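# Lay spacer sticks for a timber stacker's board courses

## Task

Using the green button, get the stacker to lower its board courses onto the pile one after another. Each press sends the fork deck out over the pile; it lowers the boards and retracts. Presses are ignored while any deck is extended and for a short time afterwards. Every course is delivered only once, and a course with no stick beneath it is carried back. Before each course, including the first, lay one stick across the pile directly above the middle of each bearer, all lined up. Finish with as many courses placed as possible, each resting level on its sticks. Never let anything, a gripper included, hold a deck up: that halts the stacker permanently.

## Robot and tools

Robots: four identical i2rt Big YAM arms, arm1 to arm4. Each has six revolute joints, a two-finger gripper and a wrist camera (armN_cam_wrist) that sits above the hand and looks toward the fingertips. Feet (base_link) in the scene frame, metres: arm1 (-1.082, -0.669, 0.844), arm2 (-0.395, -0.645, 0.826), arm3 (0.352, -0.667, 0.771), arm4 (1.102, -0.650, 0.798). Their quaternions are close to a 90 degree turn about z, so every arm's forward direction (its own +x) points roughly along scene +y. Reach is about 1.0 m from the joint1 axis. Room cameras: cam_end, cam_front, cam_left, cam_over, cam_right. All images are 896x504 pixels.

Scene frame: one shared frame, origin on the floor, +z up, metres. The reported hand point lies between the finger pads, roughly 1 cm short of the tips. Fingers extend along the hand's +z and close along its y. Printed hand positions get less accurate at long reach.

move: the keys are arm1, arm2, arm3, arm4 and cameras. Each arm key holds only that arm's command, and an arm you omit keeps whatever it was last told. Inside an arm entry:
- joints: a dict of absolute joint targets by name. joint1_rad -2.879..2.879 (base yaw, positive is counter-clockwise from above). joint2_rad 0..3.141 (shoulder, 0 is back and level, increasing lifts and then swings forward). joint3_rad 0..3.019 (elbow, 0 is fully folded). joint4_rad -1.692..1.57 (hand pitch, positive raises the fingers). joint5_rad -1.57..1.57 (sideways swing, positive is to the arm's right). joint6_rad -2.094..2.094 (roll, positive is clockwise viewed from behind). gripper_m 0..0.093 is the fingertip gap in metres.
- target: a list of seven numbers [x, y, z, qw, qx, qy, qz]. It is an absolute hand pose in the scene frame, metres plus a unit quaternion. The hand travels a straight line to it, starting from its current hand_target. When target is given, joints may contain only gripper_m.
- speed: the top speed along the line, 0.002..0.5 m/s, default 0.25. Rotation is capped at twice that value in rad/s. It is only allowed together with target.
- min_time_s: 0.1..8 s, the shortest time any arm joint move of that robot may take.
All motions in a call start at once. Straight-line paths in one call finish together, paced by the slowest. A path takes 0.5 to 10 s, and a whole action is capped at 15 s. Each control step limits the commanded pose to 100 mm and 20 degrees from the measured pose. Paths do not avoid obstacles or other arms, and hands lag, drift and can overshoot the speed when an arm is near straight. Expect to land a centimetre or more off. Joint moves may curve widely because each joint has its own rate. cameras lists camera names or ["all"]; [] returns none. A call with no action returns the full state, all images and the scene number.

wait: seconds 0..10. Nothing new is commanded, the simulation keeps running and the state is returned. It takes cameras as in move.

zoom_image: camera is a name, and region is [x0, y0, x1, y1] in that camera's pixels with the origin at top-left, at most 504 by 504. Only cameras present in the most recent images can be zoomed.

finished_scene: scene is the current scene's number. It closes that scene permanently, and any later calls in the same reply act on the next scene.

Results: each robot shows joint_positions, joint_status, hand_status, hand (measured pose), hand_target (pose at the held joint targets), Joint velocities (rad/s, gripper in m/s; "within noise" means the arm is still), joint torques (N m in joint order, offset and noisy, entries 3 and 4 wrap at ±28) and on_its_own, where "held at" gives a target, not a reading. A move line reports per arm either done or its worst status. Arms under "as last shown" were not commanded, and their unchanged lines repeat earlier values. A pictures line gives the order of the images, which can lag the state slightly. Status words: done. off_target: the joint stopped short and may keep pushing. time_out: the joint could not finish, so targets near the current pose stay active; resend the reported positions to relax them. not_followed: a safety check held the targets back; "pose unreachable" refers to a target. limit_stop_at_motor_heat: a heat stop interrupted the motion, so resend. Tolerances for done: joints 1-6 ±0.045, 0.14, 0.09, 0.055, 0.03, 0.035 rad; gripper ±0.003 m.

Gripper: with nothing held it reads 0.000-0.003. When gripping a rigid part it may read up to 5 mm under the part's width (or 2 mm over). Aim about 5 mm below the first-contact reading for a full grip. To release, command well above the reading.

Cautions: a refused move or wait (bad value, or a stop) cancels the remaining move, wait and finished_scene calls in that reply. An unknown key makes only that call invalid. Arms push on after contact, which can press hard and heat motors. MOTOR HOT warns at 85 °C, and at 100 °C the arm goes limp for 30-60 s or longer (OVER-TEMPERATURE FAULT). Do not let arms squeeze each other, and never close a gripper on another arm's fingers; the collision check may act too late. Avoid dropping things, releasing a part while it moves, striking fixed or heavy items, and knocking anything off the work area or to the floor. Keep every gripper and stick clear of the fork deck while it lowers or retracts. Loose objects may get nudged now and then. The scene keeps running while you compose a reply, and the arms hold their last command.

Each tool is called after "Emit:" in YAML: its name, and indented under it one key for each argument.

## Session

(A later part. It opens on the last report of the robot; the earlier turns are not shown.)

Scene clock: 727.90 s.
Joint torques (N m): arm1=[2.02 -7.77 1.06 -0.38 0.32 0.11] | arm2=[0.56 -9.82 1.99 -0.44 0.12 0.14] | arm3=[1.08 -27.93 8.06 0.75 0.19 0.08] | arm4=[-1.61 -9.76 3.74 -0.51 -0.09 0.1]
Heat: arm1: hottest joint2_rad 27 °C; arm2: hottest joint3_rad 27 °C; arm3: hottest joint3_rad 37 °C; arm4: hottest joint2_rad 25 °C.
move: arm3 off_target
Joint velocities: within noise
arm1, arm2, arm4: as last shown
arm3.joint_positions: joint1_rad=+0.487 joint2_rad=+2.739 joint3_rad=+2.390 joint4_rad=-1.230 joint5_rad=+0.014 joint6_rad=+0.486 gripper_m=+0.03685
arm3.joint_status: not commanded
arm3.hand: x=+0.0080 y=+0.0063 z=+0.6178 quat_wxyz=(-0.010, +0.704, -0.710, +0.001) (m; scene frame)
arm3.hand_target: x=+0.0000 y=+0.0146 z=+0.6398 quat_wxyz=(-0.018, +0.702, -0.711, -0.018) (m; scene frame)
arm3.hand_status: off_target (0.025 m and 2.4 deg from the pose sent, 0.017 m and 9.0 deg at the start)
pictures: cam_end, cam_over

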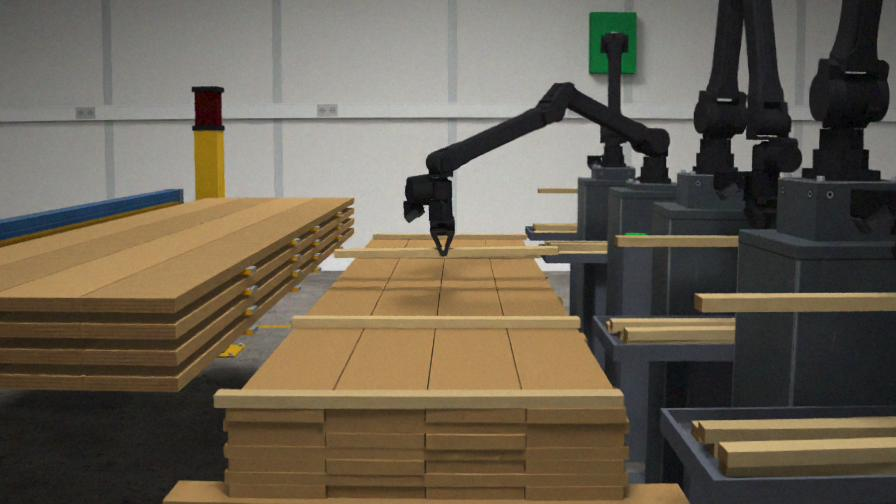

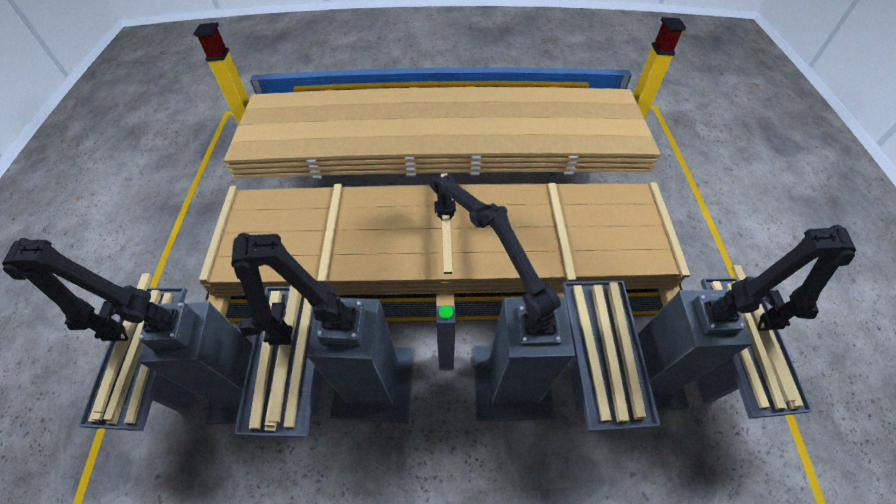

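Emit:
move:
  arm3: {"target": [-0.010, 0.014, 0.60, -0.008, 0.697, -0.7165, -0.010], "speed": 0.1}
  cameras: ["cam_over", "cam_end"]

Emit:
zoom_image:
  camera: "cam_end"
  region: [300, 180, 600, 300]

Emit:
zoom_image:
  camera: "cam_over"
  region: [400, 150, 500, 290]

Scene clock: 748.60 s.
Joint torques (N m): arm1=[2.02 -7.59 1.03 -0.34 0.31 0.12] | arm2=[0.56 -9.82 1.99 -0.44 0.12 0.14] | arm3=[1.73 -23.82 12.11 0.21 0 0.08] | arm4=[-1.61 -9.7 3.77 -0.51 -0.08 0.09]
Heat: arm1: hottest joint2_rad 27 °C; arm2: hottest joint3_rad 27 °C; arm3: hottest joint3_rad 39 °C; arm4: hottest joint2_rad 24 °C.
move: arm3 off_target
Joint velocities: within noise
arm1, arm2, arm4: as last shown
arm3.joint_positions: joint1_rad=+0.487 joint2_rad=+2.792 joint3_rad=+2.428 joint4_rad=-1.230 joint5_rad=+0.005 joint6_rad=+0.510 gripper_m=+0.03685
arm3.joint_status: not commanded
arm3.hand: x=+0.0076 y=+0.0044 z=+0.5924 quat_wxyz=(-0.004, +0.696, -0.718, +0.007) (m; scene frame)
arm3.hand_target: x=-0.0096 y=+0.0128 z=+0.6005 quat_wxyz=(-0.008, +0.697, -0.717, -0.011) (m; scene frame)
arm3.hand_status: off_target (0.021 m and 2.0 deg from the pose sent, 0.027 m and 1.7 deg at the start)
pictures: cam_end, cam_over

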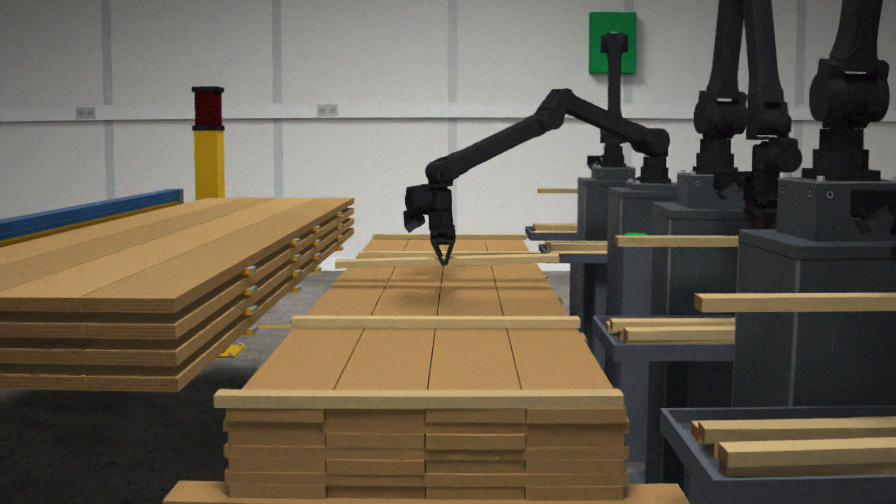

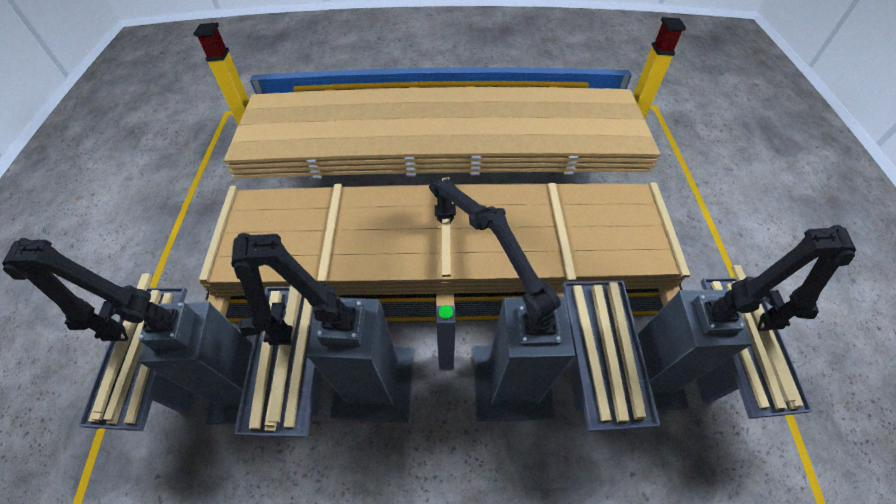

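Scaled by 1.680.

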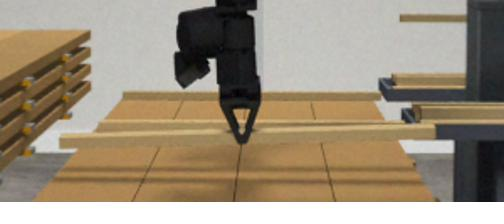

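Scaled by 3.600.

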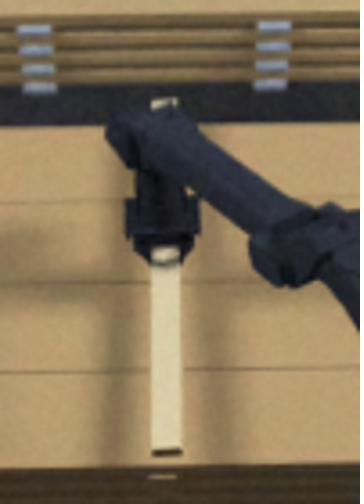

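Emit:
move:
  arm3: {"target": [-0.020, 0.012, 0.572, -0.018, 0.6985, -0.715, -0.019], "speed": 0.08}
  cameras: ["cam_over", "cam_end"]

Emit:
zoom_image:
  camera: "cam_end"
  region: [300, 180, 600, 300]

Emit:
zoom_image:
  camera: "cam_over"
  region: [400, 150, 500, 290]

Scene clock: 761.13 s.
Joint torques (N m): arm1=[2.26 -8 1.09 -0.39 0.32 0.12] | arm2=[0.62 -9.82 1.99 -0.46 0.12 0.14] | arm3=[1.2 -23.77 11.86 0.72 0.19 0.08] | arm4=[-1.61 -9.76 3.75 -0.51 -0.08 0.09]
Heat: arm1: hottest joint2_rad 27 °C; arm2: hottest joint3_rad 27 °C; arm3: hottest joint3_rad 40 °C; arm4: hottest joint2_rad 24 °C.
move: arm3 off_target
Joint velocities: within noise
arm1, arm2, arm4: as last shown
arm3.joint_positions: joint1_rad=+0.507 joint2_rad=+2.830 joint3_rad=+2.429 joint4_rad=-1.184 joint5_rad=+0.014 joint6_rad=+0.522 gripper_m=+0.03685
arm3.joint_status: not commanded
arm3.hand: x=-0.0038 y=-0.0024 z=+0.5645 quat_wxyz=(-0.010, +0.698, -0.716, +0.004) (m; scene frame)
arm3.hand_target: x=-0.0196 y=+0.0108 z=+0.5730 quat_wxyz=(-0.018, +0.699, -0.715, -0.020) (m; scene frame)
arm3.hand_status: off_target (0.023 m and 2.8 deg from the pose sent, 0.035 m and 3.4 deg at the start)
pictures: cam_end, cam_over

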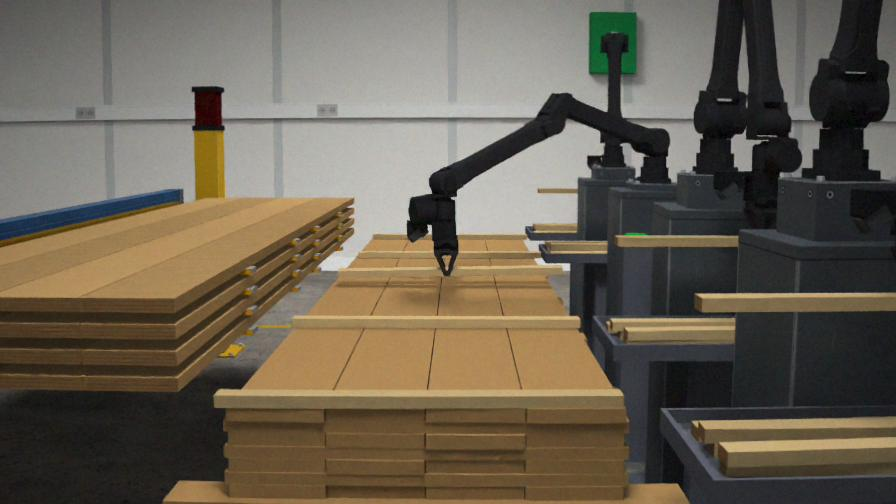

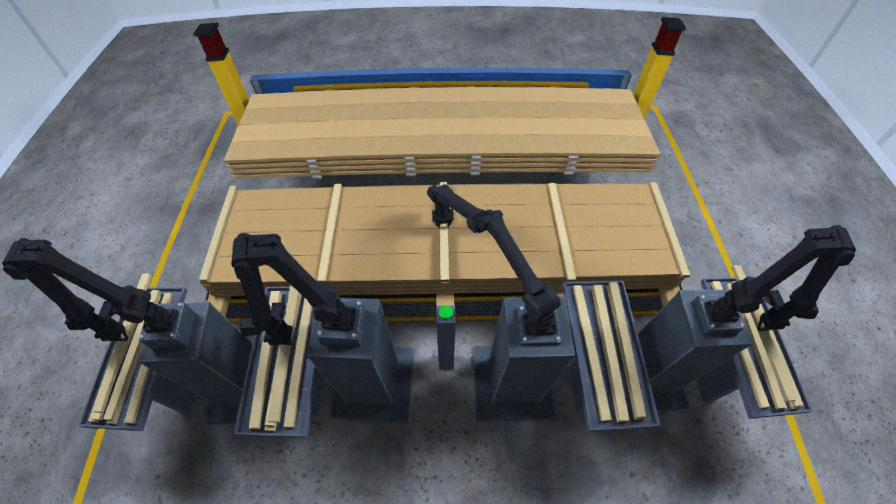

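Scaled by 1.680.

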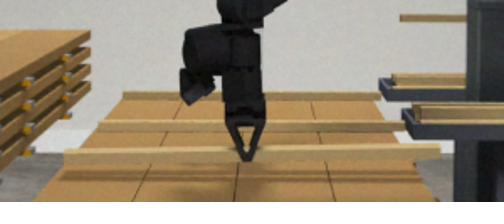

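Scaled by 3.600.

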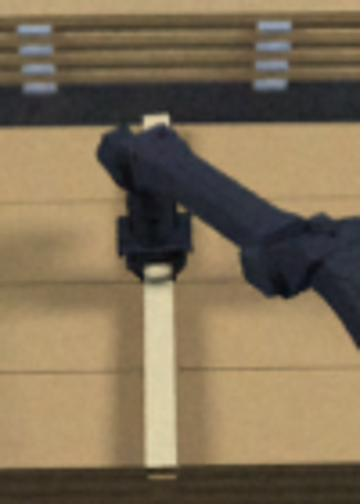

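Emit:
move:
  arm3: {"target": [0.004, 0.030, 0.566, -0.023, 0.6985, -0.715, -0.024], "speed": 0.08}
  cameras: ["cam_over", "cam_end"]

Emit:
zoom_image:
  camera: "cam_end"
  region: [300, 180, 600, 300]

Emit:
zoom_image:
  camera: "cam_over"
  region: [400, 150, 500, 290]

Scene clock: 785.97 s.
Joint torques (N m): arm1=[2.08 -8 1.07 -0.35 0.32 0.12] | arm2=[0.62 -9.82 1.99 -0.44 0.12 0.14] | arm3=[-0.26 -23.36 12 0.59 0.17 -0.1] | arm4=[-1.61 -9.76 3.75 -0.53 -0.09 0.09]
Heat: arm1: hottest joint2_rad 27 °C; arm2: hottest joint3_rad 27 °C; arm3: hottest joint3_rad 43 °C; arm4: hottest joint2_rad 24 °C.
move: arm3 off_target
Joint velocities: within noise
arm1.joint_positions: joint1_rad=+1.577 joint2_rad=+1.864 joint3_rad=+0.491 joint4_rad=-0.200 joint5_rad=+0.003 joint6_rad=+1.623 gripper_m=+0.03659
arm1.joint_status: not commanded
arm1.hand: x=-1.3526 y=-0.6899 z=+0.6950 quat_wxyz=(+0.000, +0.716, -0.698, +0.002) (m; scene frame)
arm1.hand_target: x=-1.3509 y=-0.6919 z=+0.6997 quat_wxyz=(+0.000, +0.715, -0.699, +0.000) (m; scene frame)
arm1.hand_status: not commanded
arm2.joint_positions: joint1_rad=+1.815 joint2_rad=+1.767 joint3_rad=+0.417 joint4_rad=-0.232 joint5_rad=-0.012 joint6_rad=+1.743 gripper_m=+0.03863
arm2.joint_status: not commanded
arm2.hand: x=-0.6351 y=-0.6909 z=+0.6967 quat_wxyz=(+0.000, +0.712, -0.702, +0.002) (m; scene frame)
arm2.hand_target: x=-0.6340 y=-0.6910 z=+0.6999 quat_wxyz=(+0.000, +0.710, -0.704, +0.000) (m; scene frame)
arm2.hand_status: not commanded
arm3.joint_positions: joint1_rad=+0.490 joint2_rad=+2.843 joint3_rad=+2.451 joint4_rad=-1.169 joint5_rad=+0.021 joint6_rad=+0.503 gripper_m=+0.03685
arm3.joint_status: not commanded
arm3.hand: x=+0.0045 y=+0.0109 z=+0.5628 quat_wxyz=(-0.016, +0.699, -0.715, -0.006) (m; scene frame)
arm3.hand_target: x=+0.0047 y=+0.0290 z=+0.5667 quat_wxyz=(-0.024, +0.698, -0.715, -0.025) (m; scene frame)
arm3.hand_status: off_target (0.019 m and 2.2 deg from the pose sent, 0.033 m and 3.6 deg at the start)
arm4.joint_positions: joint1_rad=-1.708 joint2_rad=+1.652 joint3_rad=+0.433 joint4_rad=-0.368 joint5_rad=-0.001 joint6_rad=-1.760 gripper_m=+0.03685
arm4.joint_status: not commanded
arm4.hand: x=+1.3473 y=-0.6891 z=+0.6957 quat_wxyz=(+0.003, +0.719, -0.695, -0.003) (m; scene frame)
arm4.hand_target: x=+1.3501 y=-0.6920 z=+0.6999 quat_wxyz=(+0.000, +0.713, -0.701, +0.000) (m; scene frame)
arm4.hand_status: not commanded
pictures: cam_end, cam_over

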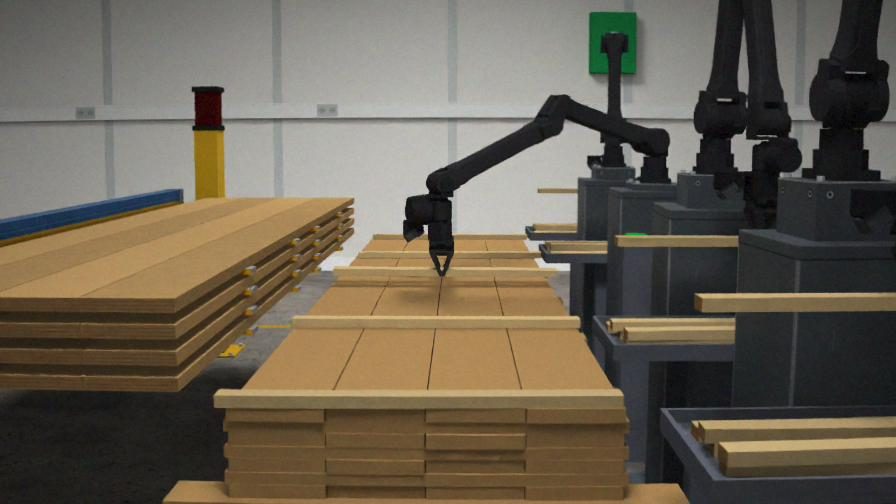

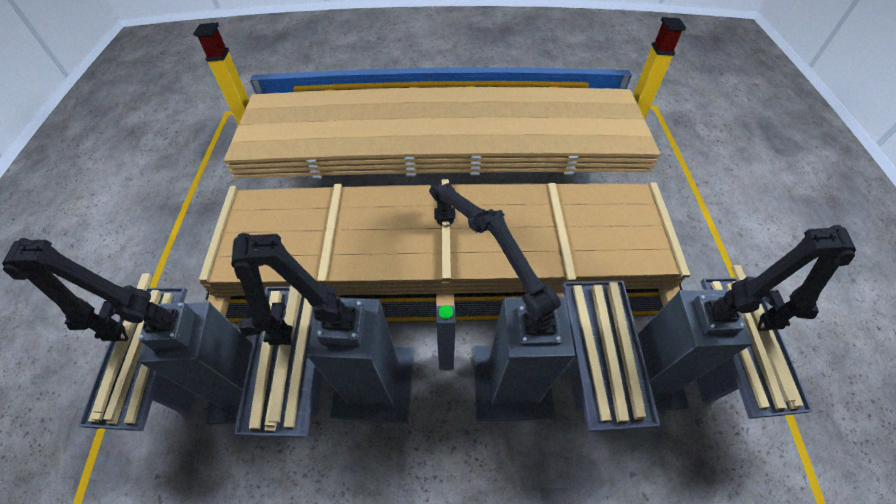

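Scaled by 1.680.

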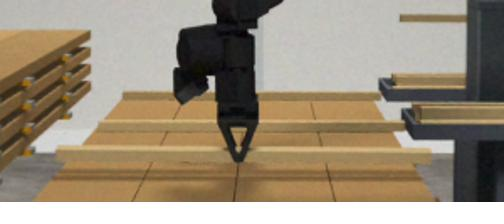

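Scaled by 3.600.

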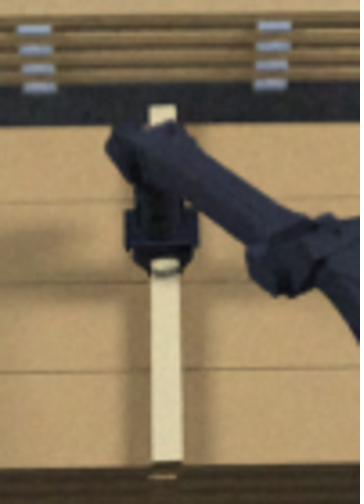

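Emit:
move:
  arm3: {"target": [-0.020, 0.031, 0.556, -0.022, 0.6985, -0.715, -0.023], "speed": 0.06}
  cameras: ["cam_over", "cam_end"]

Emit:
zoom_image:
  camera: "cam_end"
  region: [300, 180, 600, 300]

Emit:
zoom_image:
  camera: "cam_over"
  region: [400, 150, 500, 290]

Scene clock: 802.63 s.
Joint torques (N m): arm1=[2.02 -8 1.06 -0.39 0.32 0.11] | arm2=[0.62 -9.82 1.98 -0.44 0.12 0.14] | arm3=[1.73 -24 12.52 0.06 0.15 0.08] | arm4=[-1.61 -9.7 3.75 -0.51 -0.09 0.1]
Heat: arm1: hottest joint2_rad 27 °C; arm2: hottest joint3_rad 27 °C; arm3: hottest joint3_rad 45 °C; arm4: hottest joint2_rad 24 °C.
move: arm3 off_target
Joint velocities: within noise
arm1, arm2, arm4: as last shown
arm3.joint_positions: joint1_rad=+0.493 joint2_rad=+2.956 joint3_rad=+2.655 joint4_rad=-1.248 joint5_rad=+0.021 joint6_rad=+0.511 gripper_m=+0.03685
arm3.joint_status: not commanded
arm3.hand: x=-0.0054 y=+0.0257 z=+0.5523 quat_wxyz=(-0.018, +0.697, -0.717, -0.012) (m; scene frame)
arm3.hand_target: x=-0.0195 y=+0.0300 z=+0.5564 quat_wxyz=(-0.022, +0.698, -0.715, -0.025) (m; scene frame)
arm3.hand_status: off_target (0.016 m and 1.4 deg from the pose sent, 0.032 m and 2.0 deg at the start)
pictures: cam_end, cam_over

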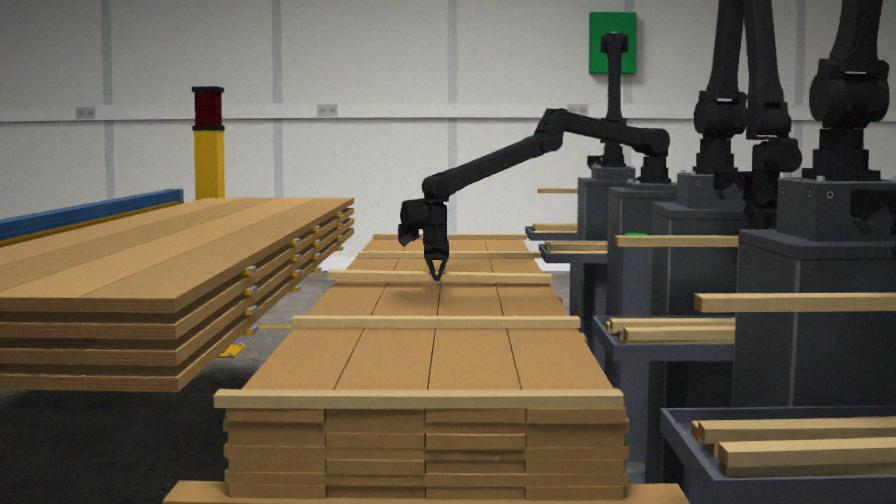

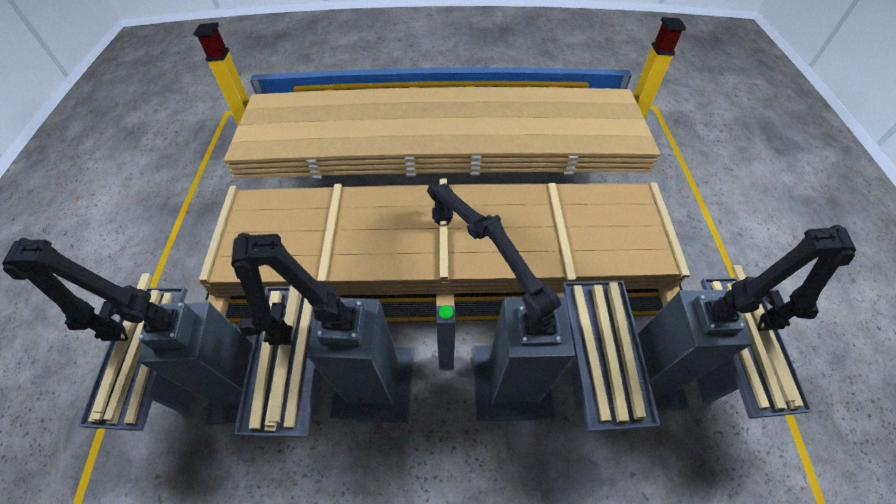

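Scaled by 1.680.

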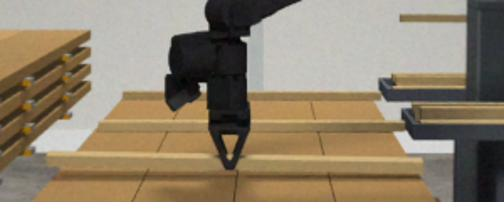

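Scaled by 3.600.

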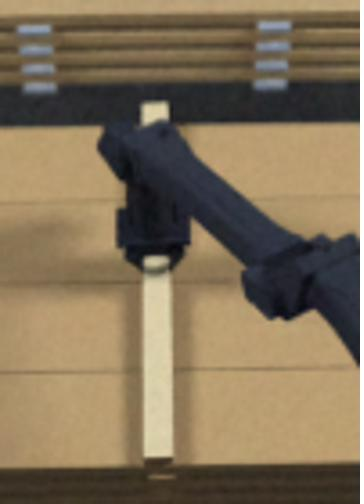

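Emit:
move:
  arm3: {"target": [-0.018, 0.018, 0.546, -0.019, 0.698, -0.7155, -0.020], "speed": 0.05}
  cameras: ["cam_over", "cam_end"]

Emit:
zoom_image:
  camera: "cam_end"
  region: [300, 180, 600, 300]

Emit:
zoom_image:
  camera: "cam_over"
  region: [400, 150, 500, 290]

Scene clock: 813.87 s.
Joint torques (N m): arm1=[2.08 -7.65 1.05 -0.39 0.33 0.13] | arm2=[0.56 -9.82 1.99 -0.44 0.12 0.14] | arm3=[1.9 -27.05 7.32 1.01 0.11 0.09] | arm4=[-1.67 -9.82 3.77 -0.51 -0.09 0.09]
Heat: arm1: hottest joint2_rad 27 °C; arm2: hottest joint3_rad 27 °C; arm3: hottest joint3_rad 45 °C; arm4: hottest joint2_rad 24 °C.
move: arm3 off_target
Joint velocities: within noise
arm1, arm2, arm4: as last shown
arm3.joint_positions: joint1_rad=+0.496 joint2_rad=+2.950 joint3_rad=+2.605 joint4_rad=-1.209 joint5_rad=+0.018 joint6_rad=+0.516 gripper_m=+0.03685
arm3.joint_status: not commanded
arm3.hand: x=-0.0045 y=+0.0187 z=+0.5382 quat_wxyz=(-0.016, +0.696, -0.718, -0.010) (m; scene frame)
arm3.hand_target: x=-0.0178 y=+0.0179 z=+0.5461 quat_wxyz=(-0.019, +0.698, -0.716, -0.020) (m; scene frame)
arm3.hand_status: off_target (0.016 m and 1.2 deg from the pose sent, 0.016 m and 0.9 deg at the start)
pictures: cam_end, cam_over

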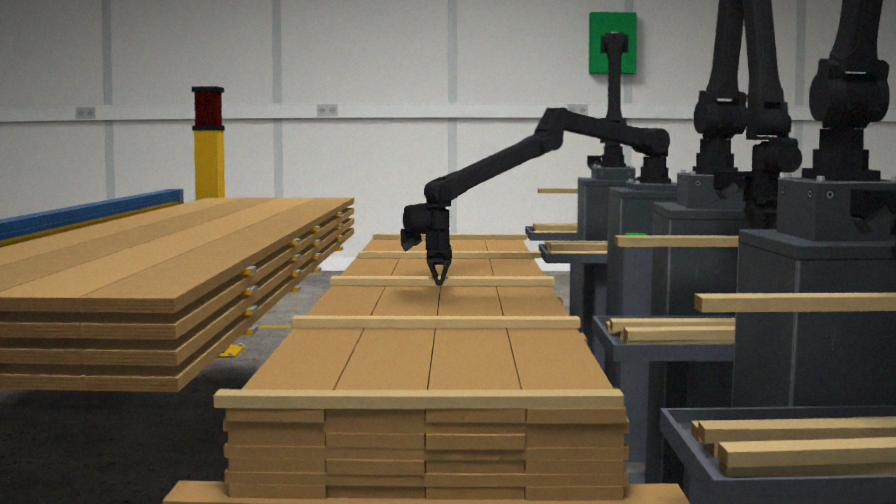

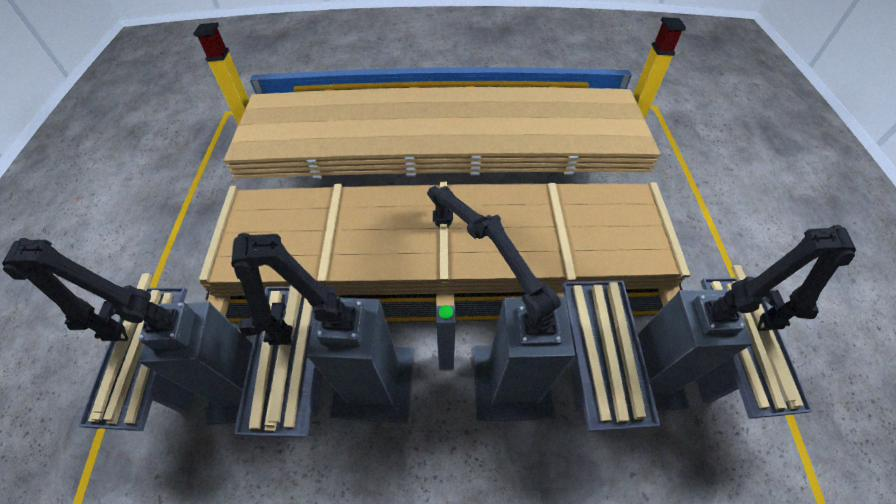

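Scaled by 1.680.

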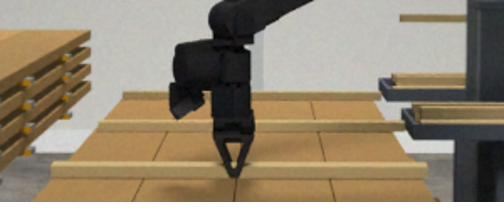

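Scaled by 3.600.

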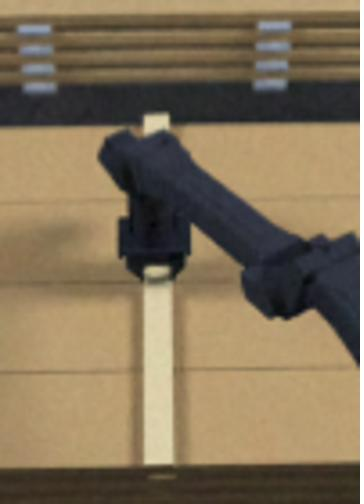

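Emit:
move:
  arm3: {"target": [-0.018, 0.014, 0.536, -0.019, 0.698, -0.7155, -0.020], "speed": 0.03}
  cameras: ["cam_over", "cam_end"]

Emit:
zoom_image:
  camera: "cam_end"
  region: [300, 180, 600, 300]

Emit:
zoom_image:
  camera: "cam_over"
  region: [400, 150, 500, 290]

Scene clock: 823.47 s.
Joint torques (N m): arm1=[2.14 -7.94 1.06 -0.36 0.3 0.11] | arm2=[0.62 -9.82 1.98 -0.44 0.13 0.14] | arm3=[1.9 -26.05 7.12 1.16 0.16 0.11] | arm4=[-1.61 -9.76 3.75 -0.5 -0.09 0.1]
Heat: arm1: hottest joint2_rad 27 °C; arm2: hottest joint3_rad 27 °C; arm3: hottest joint3_rad 44 °C; arm4: hottest joint2_rad 24 °C.
move: arm3 off_target
Joint velocities: within noise
arm1, arm2, arm4: as last shown
arm3.joint_positions: joint1_rad=+0.498 joint2_rad=+2.939 joint3_rad=+2.580 joint4_rad=-1.188 joint5_rad=+0.017 joint6_rad=+0.516 gripper_m=+0.03685
arm3.joint_status: not commanded
arm3.hand: x=-0.0062 y=+0.0177 z=+0.5377 quat_wxyz=(-0.016, +0.697, -0.717, -0.013) (m; scene frame)
arm3.hand_target: x=-0.0178 y=+0.0139 z=+0.5361 quat_wxyz=(-0.019, +0.698, -0.715, -0.020) (m; scene frame)
arm3.hand_status: off_target (0.012 m and 0.8 deg from the pose sent, 0.014 m and 1.2 deg at the start)
pictures: cam_end, cam_over

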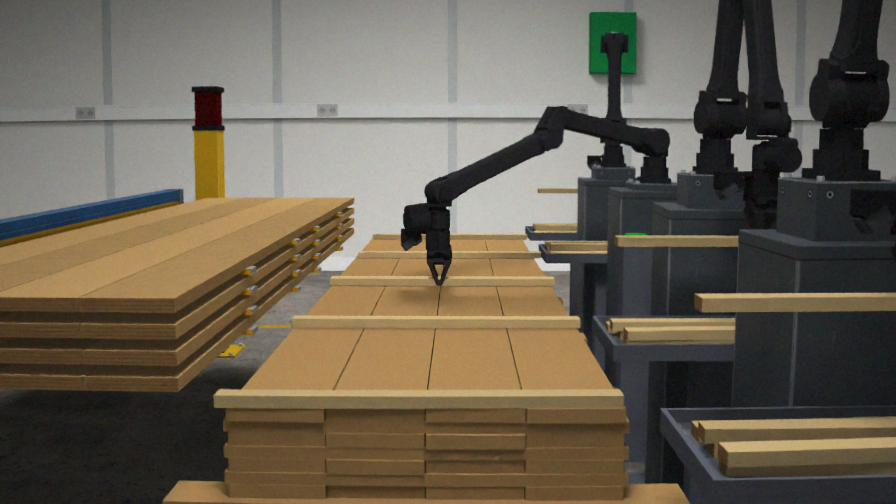

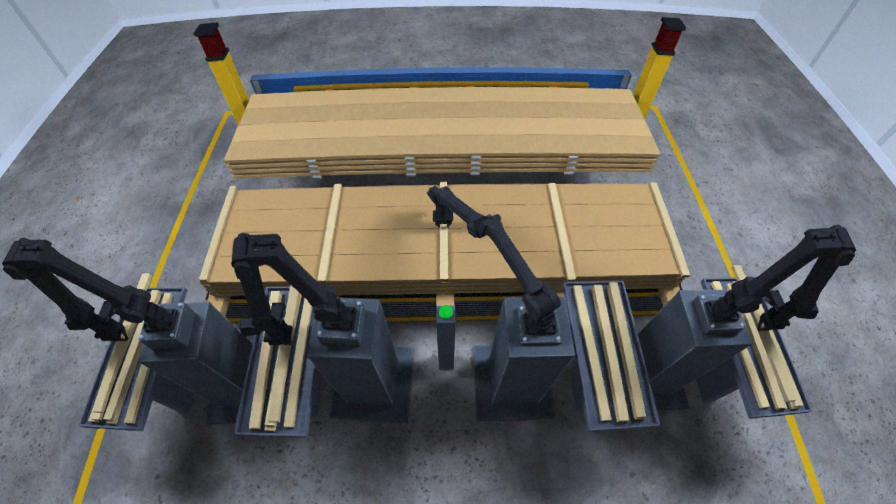

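Scaled by 1.680.

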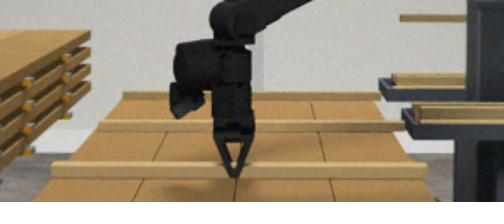

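Scaled by 3.600.

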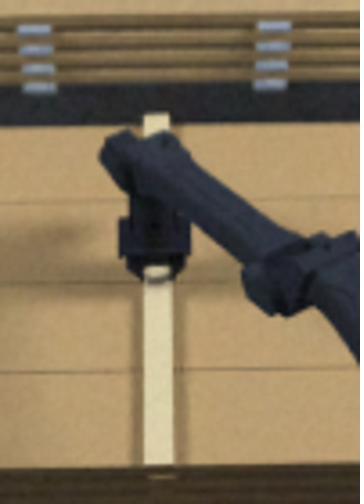

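Emit:
move:
  arm3: {"target": [-0.018, 0.015, 0.541, -0.019, 0.698, -0.7155, -0.020], "speed": 0.03, "joints": {"gripper_m": 0.06}}
  cameras: ["cam_end"]

Emit:
zoom_image:
  camera: "cam_end"
  region: [300, 180, 600, 300]

Emit:
move:
  arm3: {"target": [-0.014, 0.012, 0.62, 0.0, 0.698, -0.7155, 0.0], "speed": 0.1}
  cameras: ["cam_over", "cam_end"]

Emit:
zoom_image:
  camera: "cam_over"
  region: [400, 150, 500, 290]

Emit:
zoom_image:
  camera: "cam_end"
  region: [200, 180, 650, 420]

Scene clock: 836.20 s.
Joint torques (N m): arm1=[2.08 -7.94 1.05 -0.34 0.33 0.12] | arm2=[0.62 -9.88 1.98 -0.44 0.12 0.14] | arm3=[1.9 -26.52 7.45 0.72 0.14 0.08] | arm4=[-1.55 -9.76 3.77 -0.51 -0.09 0.1]
Heat: arm1: hottest joint2_rad 27 °C; arm2: hottest joint2_rad 26 °C; arm3: hottest joint3_rad 41 °C; arm4: hottest joint2_rad 24 °C.
move: arm3 off_target
Joint velocities: within noise
arm1, arm2, arm4: as last shown
arm3.joint_positions: joint1_rad=+0.498 joint2_rad=+2.939 joint3_rad=+2.578 joint4_rad=-1.181 joint5_rad=+0.017 joint6_rad=+0.520 gripper_m=+0.05991
arm3.joint_status: all done
arm3.hand: x=-0.0067 y=+0.0186 z=+0.5371 quat_wxyz=(-0.017, +0.696, -0.718, -0.016) (m; scene frame)
arm3.hand_target: x=-0.0179 y=+0.0149 z=+0.5409 quat_wxyz=(-0.019, +0.698, -0.715, -0.020) (m; scene frame)
arm3.hand_status: off_target (0.013 m and 0.6 deg from the pose sent, 0.012 m and 0.8 deg at the start)
pictures: cam_end

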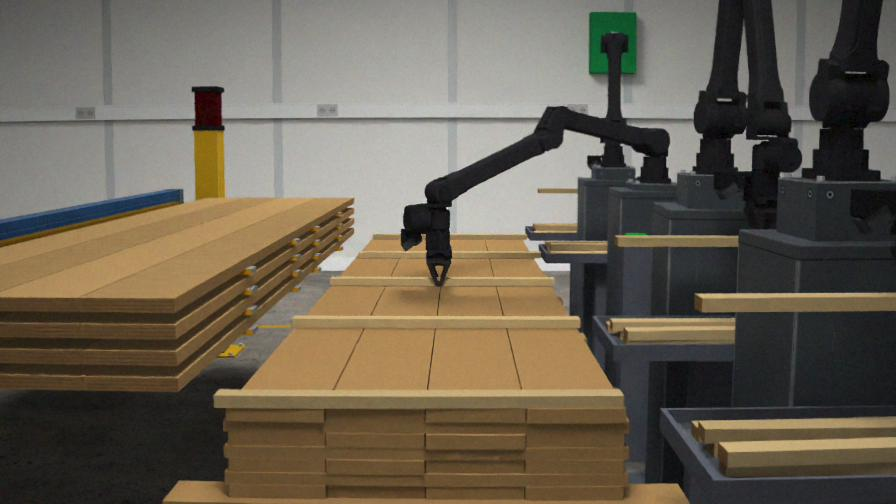

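Scaled by 1.680.

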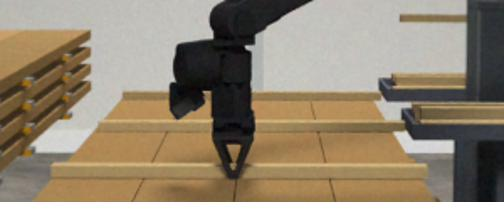

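Scene clock: 837.60 s.
Joint torques (N m): arm1=[1.9 -7.77 1.1 -0.35 0.32 0.14] | arm2=[0.62 -9.82 1.99 -0.44 0.12 0.14] | arm3=[1.08 -26.81 8.12 0.05 -0.02 -0.01] | arm4=[-1.55 -9.76 3.75 -0.51 -0.09 0.09]
Heat: arm1: hottest joint2_rad 27 °C; arm2: hottest joint2_rad 26 °C; arm3: hottest joint3_rad 41 °C; arm4: hottest joint2_rad 24 °C.
move: arm3 done
Joint velocities: within noise
arm1, arm2, arm4: as last shown
arm3.joint_positions: joint1_rad=+0.499 joint2_rad=+2.833 joint3_rad=+2.568 joint4_rad=-1.317 joint5_rad=-0.004 joint6_rad=+0.520 gripper_m=+0.05991
arm3.joint_status: not commanded
arm3.hand: x=-0.0097 y=+0.0141 z=+0.6127 quat_wxyz=(-0.001, +0.696, -0.718, +0.000) (m; scene frame)
arm3.hand_target: x=-0.0140 y=+0.0121 z=+0.6199 quat_wxyz=(+0.000, +0.698, -0.716, +0.000) (m; scene frame)
arm3.hand_status: done (0.009 m and 0.4 deg from the pose sent, 0.083 m and 2.7 deg at the start)
pictures: cam_end, cam_over

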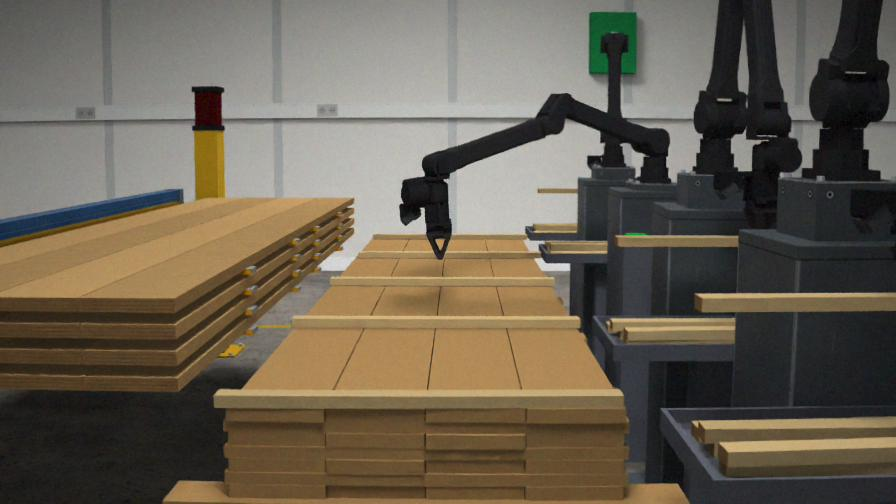

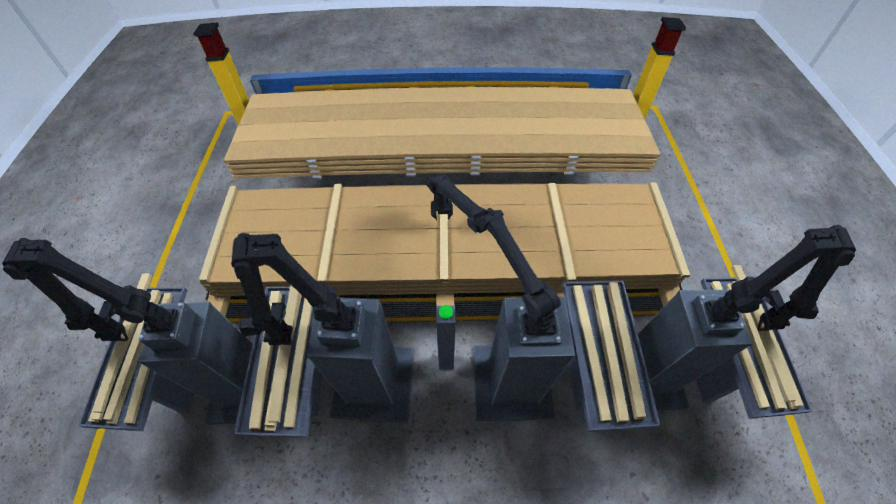

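Scaled by 3.600.

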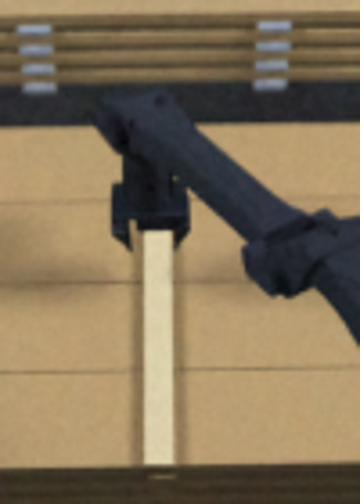

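Scaled by 1.120.

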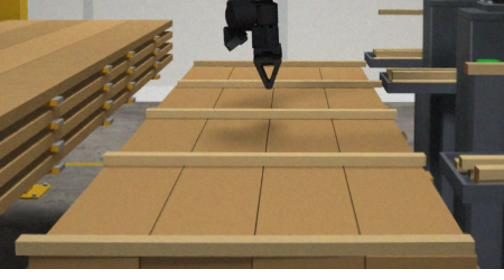

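Emit:
move:
  arm3: {"target": [0.0, -0.02, 0.80, 0, 0.7071, -0.7071, 0], "speed": 0.3}
  cameras: []

Emit:
move:
  arm3: {"target": [0.15, -0.42, 0.88, 0, 0.7071, -0.7071, 0], "speed": 0.35, "joints": {"gripper_m": 0.0}}
  cameras: []

Emit:
move:
  arm3: {"target": [0.0, -0.535, 0.80, 0, 0.7071, -0.7071, 0], "speed": 0.25}
  cameras: []

Emit:
move:
  arm3: {"target": [-0.0135, -0.546, 0.672, 0, 0.7071, -0.7071, 0], "speed": 0.2}
  cameras: ["cam_over", "arm3_cam_wrist"]

Scene clock: 856.83 s.
Joint torques (N m): arm1=[2.02 -7.71 1.13 -0.38 0.3 0.12] | arm2=[0.56 -9.82 1.99 -0.44 0.12 0.14] | arm3=[1.26 -23 8.32 0.17 -0.02 -0.1] | arm4=[-1.67 -9.76 3.75 -0.51 -0.08 0.1]
Heat: arm1: hottest joint3_rad 27 °C; arm2: hottest joint2_rad 26 °C; arm3: hottest joint3_rad 39 °C; arm4: hottest joint2_rad 24 °C.
move: arm3 off_target
Joint velocities: within noise
arm1, arm2, arm4: as last shown
arm3.joint_positions: joint1_rad=+0.499 joint2_rad=+2.448 joint3_rad=+2.351 joint4_rad=-1.455 joint5_rad=-0.004 joint6_rad=+0.506 gripper_m=+0.05991
arm3.joint_status: not commanded
arm3.hand: x=+0.0032 y=-0.0132 z=+0.8150 quat_wxyz=(-0.006, +0.701, -0.713, -0.014) (m; scene frame)
arm3.hand_target: x=+0.0001 y=-0.0200 z=+0.8002 quat_wxyz=(+0.000, +0.707, -0.707, +0.000) (m; scene frame)
arm3.hand_status: off_target (0.017 m and 2.0 deg from the pose sent, 0.191 m and 1.8 deg at the start)
pictures: none
No camera images: "cameras" was empty.

Scene clock: 859.07 s.
Joint torques (N m): arm1=[1.96 -7.77 1.09 -0.44 0.32 0.1] | arm2=[0.56 -9.82 1.99 -0.44 0.12 0.14] | arm3=[1.9 -7.36 7.27 0.08 0.14 0.09] | arm4=[-1.61 -9.82 3.75 -0.53 -0.08 0.1]
Heat: arm1: hottest joint3_rad 27 °C; arm2: hottest joint2_rad 26 °C; arm3: hottest joint3_rad 39 °C; arm4: hottest joint2_rad 24 °C.
move: arm3 done
Joint velocities: within noise
arm1, arm2, arm4: as last shown
arm3.joint_positions: joint1_rad=+0.674 joint2_rad=+1.280 joint3_rad=+0.849 joint4_rad=-1.143 joint5_rad=-0.010 joint6_rad=+0.669 gripper_m=+0.00024
arm3.joint_status: all done
arm3.hand: x=+0.1507 y=-0.4135 z=+0.8795 quat_wxyz=(+0.000, +0.705, -0.709, -0.004) (m; scene frame)
arm3.hand_target: x=+0.1501 y=-0.4199 z=+0.8800 quat_wxyz=(+0.000, +0.707, -0.707, +0.000) (m; scene frame)
arm3.hand_status: done (0.007 m and 0.5 deg from the pose sent, 0.437 m and 2.0 deg at the start)
pictures: none
No camera images: "cameras" was empty.

Scene clock: 860.93 s.
Joint torques (N m): arm1=[1.9 -7.88 1.03 -0.42 0.32 0.13] | arm2=[0.62 -9.82 1.99 -0.44 0.12 0.14] | arm3=[1.61 -7.12 9.11 0.7 0.21 0.05] | arm4=[-1.61 -9.76 3.75 -0.53 -0.08 0.1]
Heat: arm1: hottest joint3_rad 27 °C; arm2: hottest joint2_rad 26 °C; arm3: hottest joint3_rad 39 °C; arm4: hottest joint2_rad 24 °C.
move: arm3 off_target
Joint velocities: within noise
arm1.joint_positions: joint1_rad=+1.577 joint2_rad=+1.864 joint3_rad=+0.491 joint4_rad=-0.200 joint5_rad=+0.003 joint6_rad=+1.623 gripper_m=+0.03659
arm1.joint_status: not commanded
arm1.hand: x=-1.3526 y=-0.6899 z=+0.6950 quat_wxyz=(+0.000, +0.716, -0.698, +0.002) (m; scene frame)
arm1.hand_target: x=-1.3509 y=-0.6919 z=+0.6997 quat_wxyz=(+0.000, +0.715, -0.699, +0.000) (m; scene frame)
arm1.hand_status: not commanded
arm2.joint_positions: joint1_rad=+1.815 joint2_rad=+1.767 joint3_rad=+0.417 joint4_rad=-0.232 joint5_rad=-0.012 joint6_rad=+1.743 gripper_m=+0.03863
arm2.joint_status: not commanded
arm2.hand: x=-0.6351 y=-0.6909 z=+0.6967 quat_wxyz=(+0.000, +0.712, -0.702, +0.002) (m; scene frame)
arm2.hand_target: x=-0.6340 y=-0.6910 z=+0.6999 quat_wxyz=(+0.000, +0.710, -0.704, +0.000) (m; scene frame)
arm2.hand_status: not commanded
arm3.joint_positions: joint1_rad=+1.205 joint2_rad=+1.513 joint3_rad=+0.830 joint4_rad=-0.920 joint5_rad=-0.016 joint6_rad=+1.197 gripper_m=+0.00024
arm3.joint_status: not commanded
arm3.hand: x=+0.0200 y=-0.5387 z=+0.7961 quat_wxyz=(-0.004, +0.706, -0.708, +0.014) (m; scene frame)
arm3.hand_target: x=+0.0006 y=-0.5353 z=+0.8005 quat_wxyz=(+0.000, +0.707, -0.707, +0.000) (m; scene frame)
arm3.hand_status: off_target (0.021 m and 1.6 deg from the pose sent, 0.209 m and 0.5 deg at the start)
arm4.joint_positions: joint1_rad=-1.708 joint2_rad=+1.652 joint3_rad=+0.433 joint4_rad=-0.368 joint5_rad=-0.001 joint6_rad=-1.760 gripper_m=+0.03685
arm4.joint_status: not commanded
arm4.hand: x=+1.3473 y=-0.6891 z=+0.6957 quat_wxyz=(+0.003, +0.719, -0.695, -0.003) (m; scene frame)
arm4.hand_target: x=+1.3501 y=-0.6920 z=+0.6999 quat_wxyz=(+0.000, +0.713, -0.701, +0.000) (m; scene frame)
arm4.hand_status: not commanded
pictures: none
No camera images: "cameras" was empty.

Scene clock: 862.37 s.
Joint torques (N m): arm1=[2.26 -7.77 1.07 -0.39 0.32 0.11] | arm2=[0.62 -9.82 1.99 -0.44 0.12 0.14] | arm3=[1.79 -9.29 4.67 0.75 0.22 0.08] | arm4=[-1.61 -9.7 3.74 -0.51 -0.09 0.1]
Heat: arm1: hottest joint3_rad 27 °C; arm2: hottest joint2_rad 26 °C; arm3: hottest joint3_rad 39 °C; arm4: hottest joint2_rad 24 °C.
move: arm3 done
Joint velocities: within noise
arm1, arm2, arm4: as last shown
arm3.joint_positions: joint1_rad=+1.245 joint2_rad=+1.825 joint3_rad=+0.805 joint4_rad=-0.550 joint5_rad=-0.016 joint6_rad=+1.241 gripper_m=+0.00024
arm3.joint_status: not commanded
arm3.hand: x=-0.0104 y=-0.5419 z=+0.6790 quat_wxyz=(+0.002, +0.705, -0.709, -0.002) (m; scene frame)
arm3.hand_target: x=-0.0133 y=-0.5460 z=+0.6722 quat_wxyz=(+0.000, +0.707, -0.707, +0.000) (m; scene frame)
arm3.hand_status: done (0.009 m and 0.4 deg from the pose sent, 0.129 m and 1.6 deg at the start)
pictures: arm3_cam_wrist, cam_over

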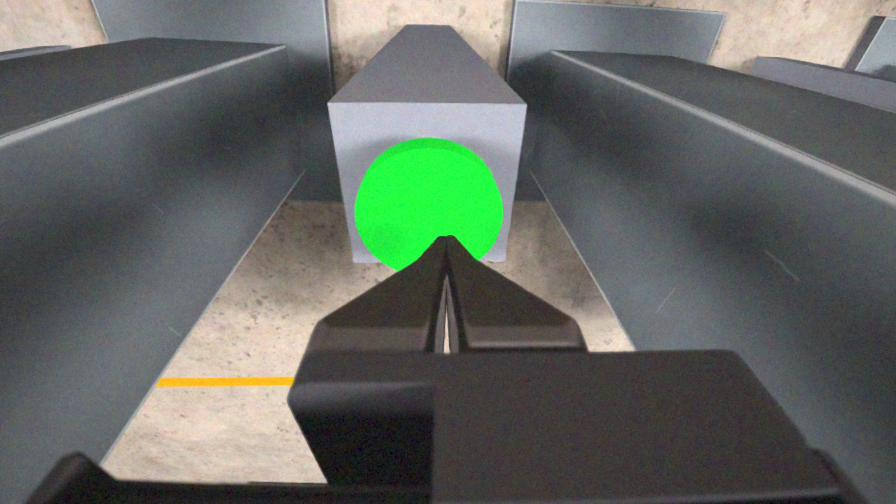

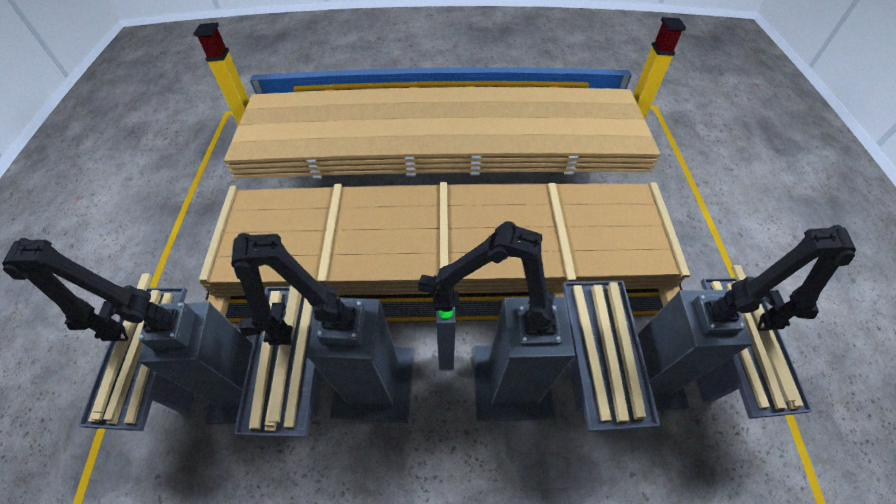

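Emit:
move:
  arm3: {"target": [-0.014, -0.540, 0.618, 0, 0.7071, -0.7071, 0], "speed": 0.04}
  cameras: ["cam_over"]

Emit:
move:
  arm3: {"target": [-0.014, -0.55, 0.75, 0, 0.7071, -0.7071, 0], "speed": 0.15}
  cameras: ["cam_over"]

Scene clock: 889.47 s.
Joint torques (N m): arm1=[2.08 -8.06 1.07 -0.35 0.31 0.12] | arm2=[0.56 -9.82 1.99 -0.44 0.13 0.14] | arm3=[0.79 -2.84 4.38 2.19 0.21 -0.04] | arm4=[-1.61 -9.82 3.77 -0.53 -0.08 0.1]
Heat: arm1: hottest joint3_rad 27 °C; arm2: hottest joint2_rad 26 °C; arm3: hottest joint3_rad 36 °C; arm4: hottest joint2_rad 24 °C.
move: arm3 off_target
Joint velocities: within noise
arm1, arm2, arm4: as last shown
arm3.joint_positions: joint1_rad=+1.245 joint2_rad=+1.884 joint3_rad=+0.805 joint4_rad=-0.449 joint5_rad=-0.015 joint6_rad=+1.241 gripper_m=+0.00024
arm3.joint_status: not commanded
arm3.hand: x=-0.0208 y=-0.5379 z=+0.6579 quat_wxyz=(+0.011, +0.705, -0.708, -0.020) (m; scene frame)
arm3.hand_target: x=-0.0109 y=-0.5411 z=+0.6222 quat_wxyz=(+0.000, +0.707, -0.707, +0.000) (m; scene frame)
arm3.hand_status: off_target (0.041 m and 2.7 deg from the pose sent, 0.061 m and 0.4 deg at the start)
pictures: cam_over

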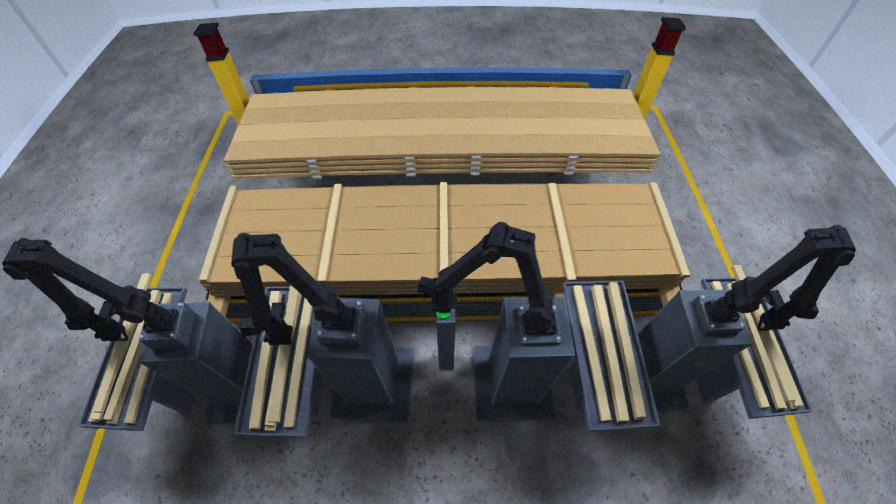

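Scene clock: 891.10 s.
Joint torques (N m): arm1=[2.02 -7.82 1.02 -0.38 0.32 0.12] | arm2=[0.62 -9.82 1.99 -0.44 0.12 0.14] | arm3=[1.79 -10.93 7.69 -0.09 0.17 0.09] | arm4=[-1.61 -9.82 3.74 -0.53 -0.09 0.1]
Heat: arm1: hottest joint3_rad 27 °C; arm2: hottest joint2_rad 26 °C; arm3: hottest joint3_rad 36 °C; arm4: hottest joint2_rad 24 °C.
move: arm3 off_target
Joint velocities: within noise
arm1, arm2, arm4: as last shown
arm3.joint_positions: joint1_rad=+1.253 joint2_rad=+1.663 joint3_rad=+0.811 joint4_rad=-0.755 joint5_rad=-0.015 joint6_rad=+1.249 gripper_m=+0.00024
arm3.joint_status: not commanded
arm3.hand: x=+0.0041 y=-0.5505 z=+0.7382 quat_wxyz=(-0.006, +0.705, -0.709, +0.015) (m; scene frame)
arm3.hand_target: x=-0.0135 y=-0.5502 z=+0.7502 quat_wxyz=(+0.000, +0.707, -0.707, +0.000) (m; scene frame)
arm3.hand_status: off_target (0.022 m and 1.9 deg from the pose sent, 0.093 m and 2.7 deg at the start)
pictures: cam_over

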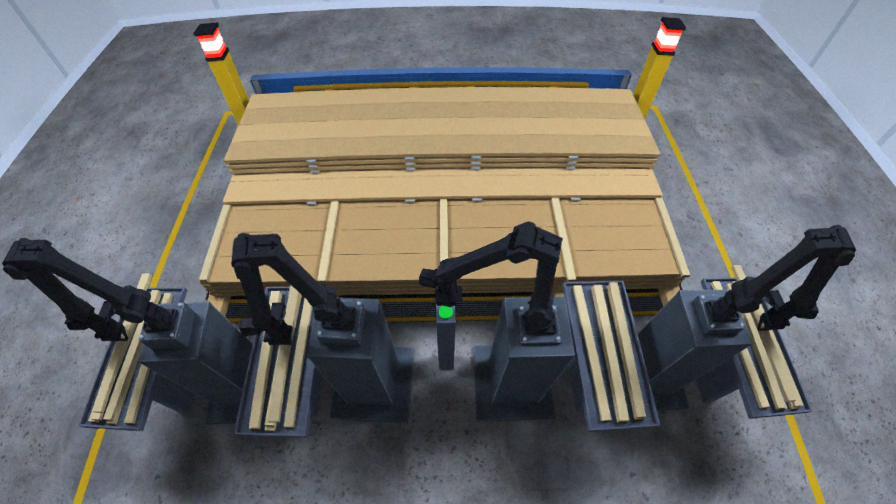

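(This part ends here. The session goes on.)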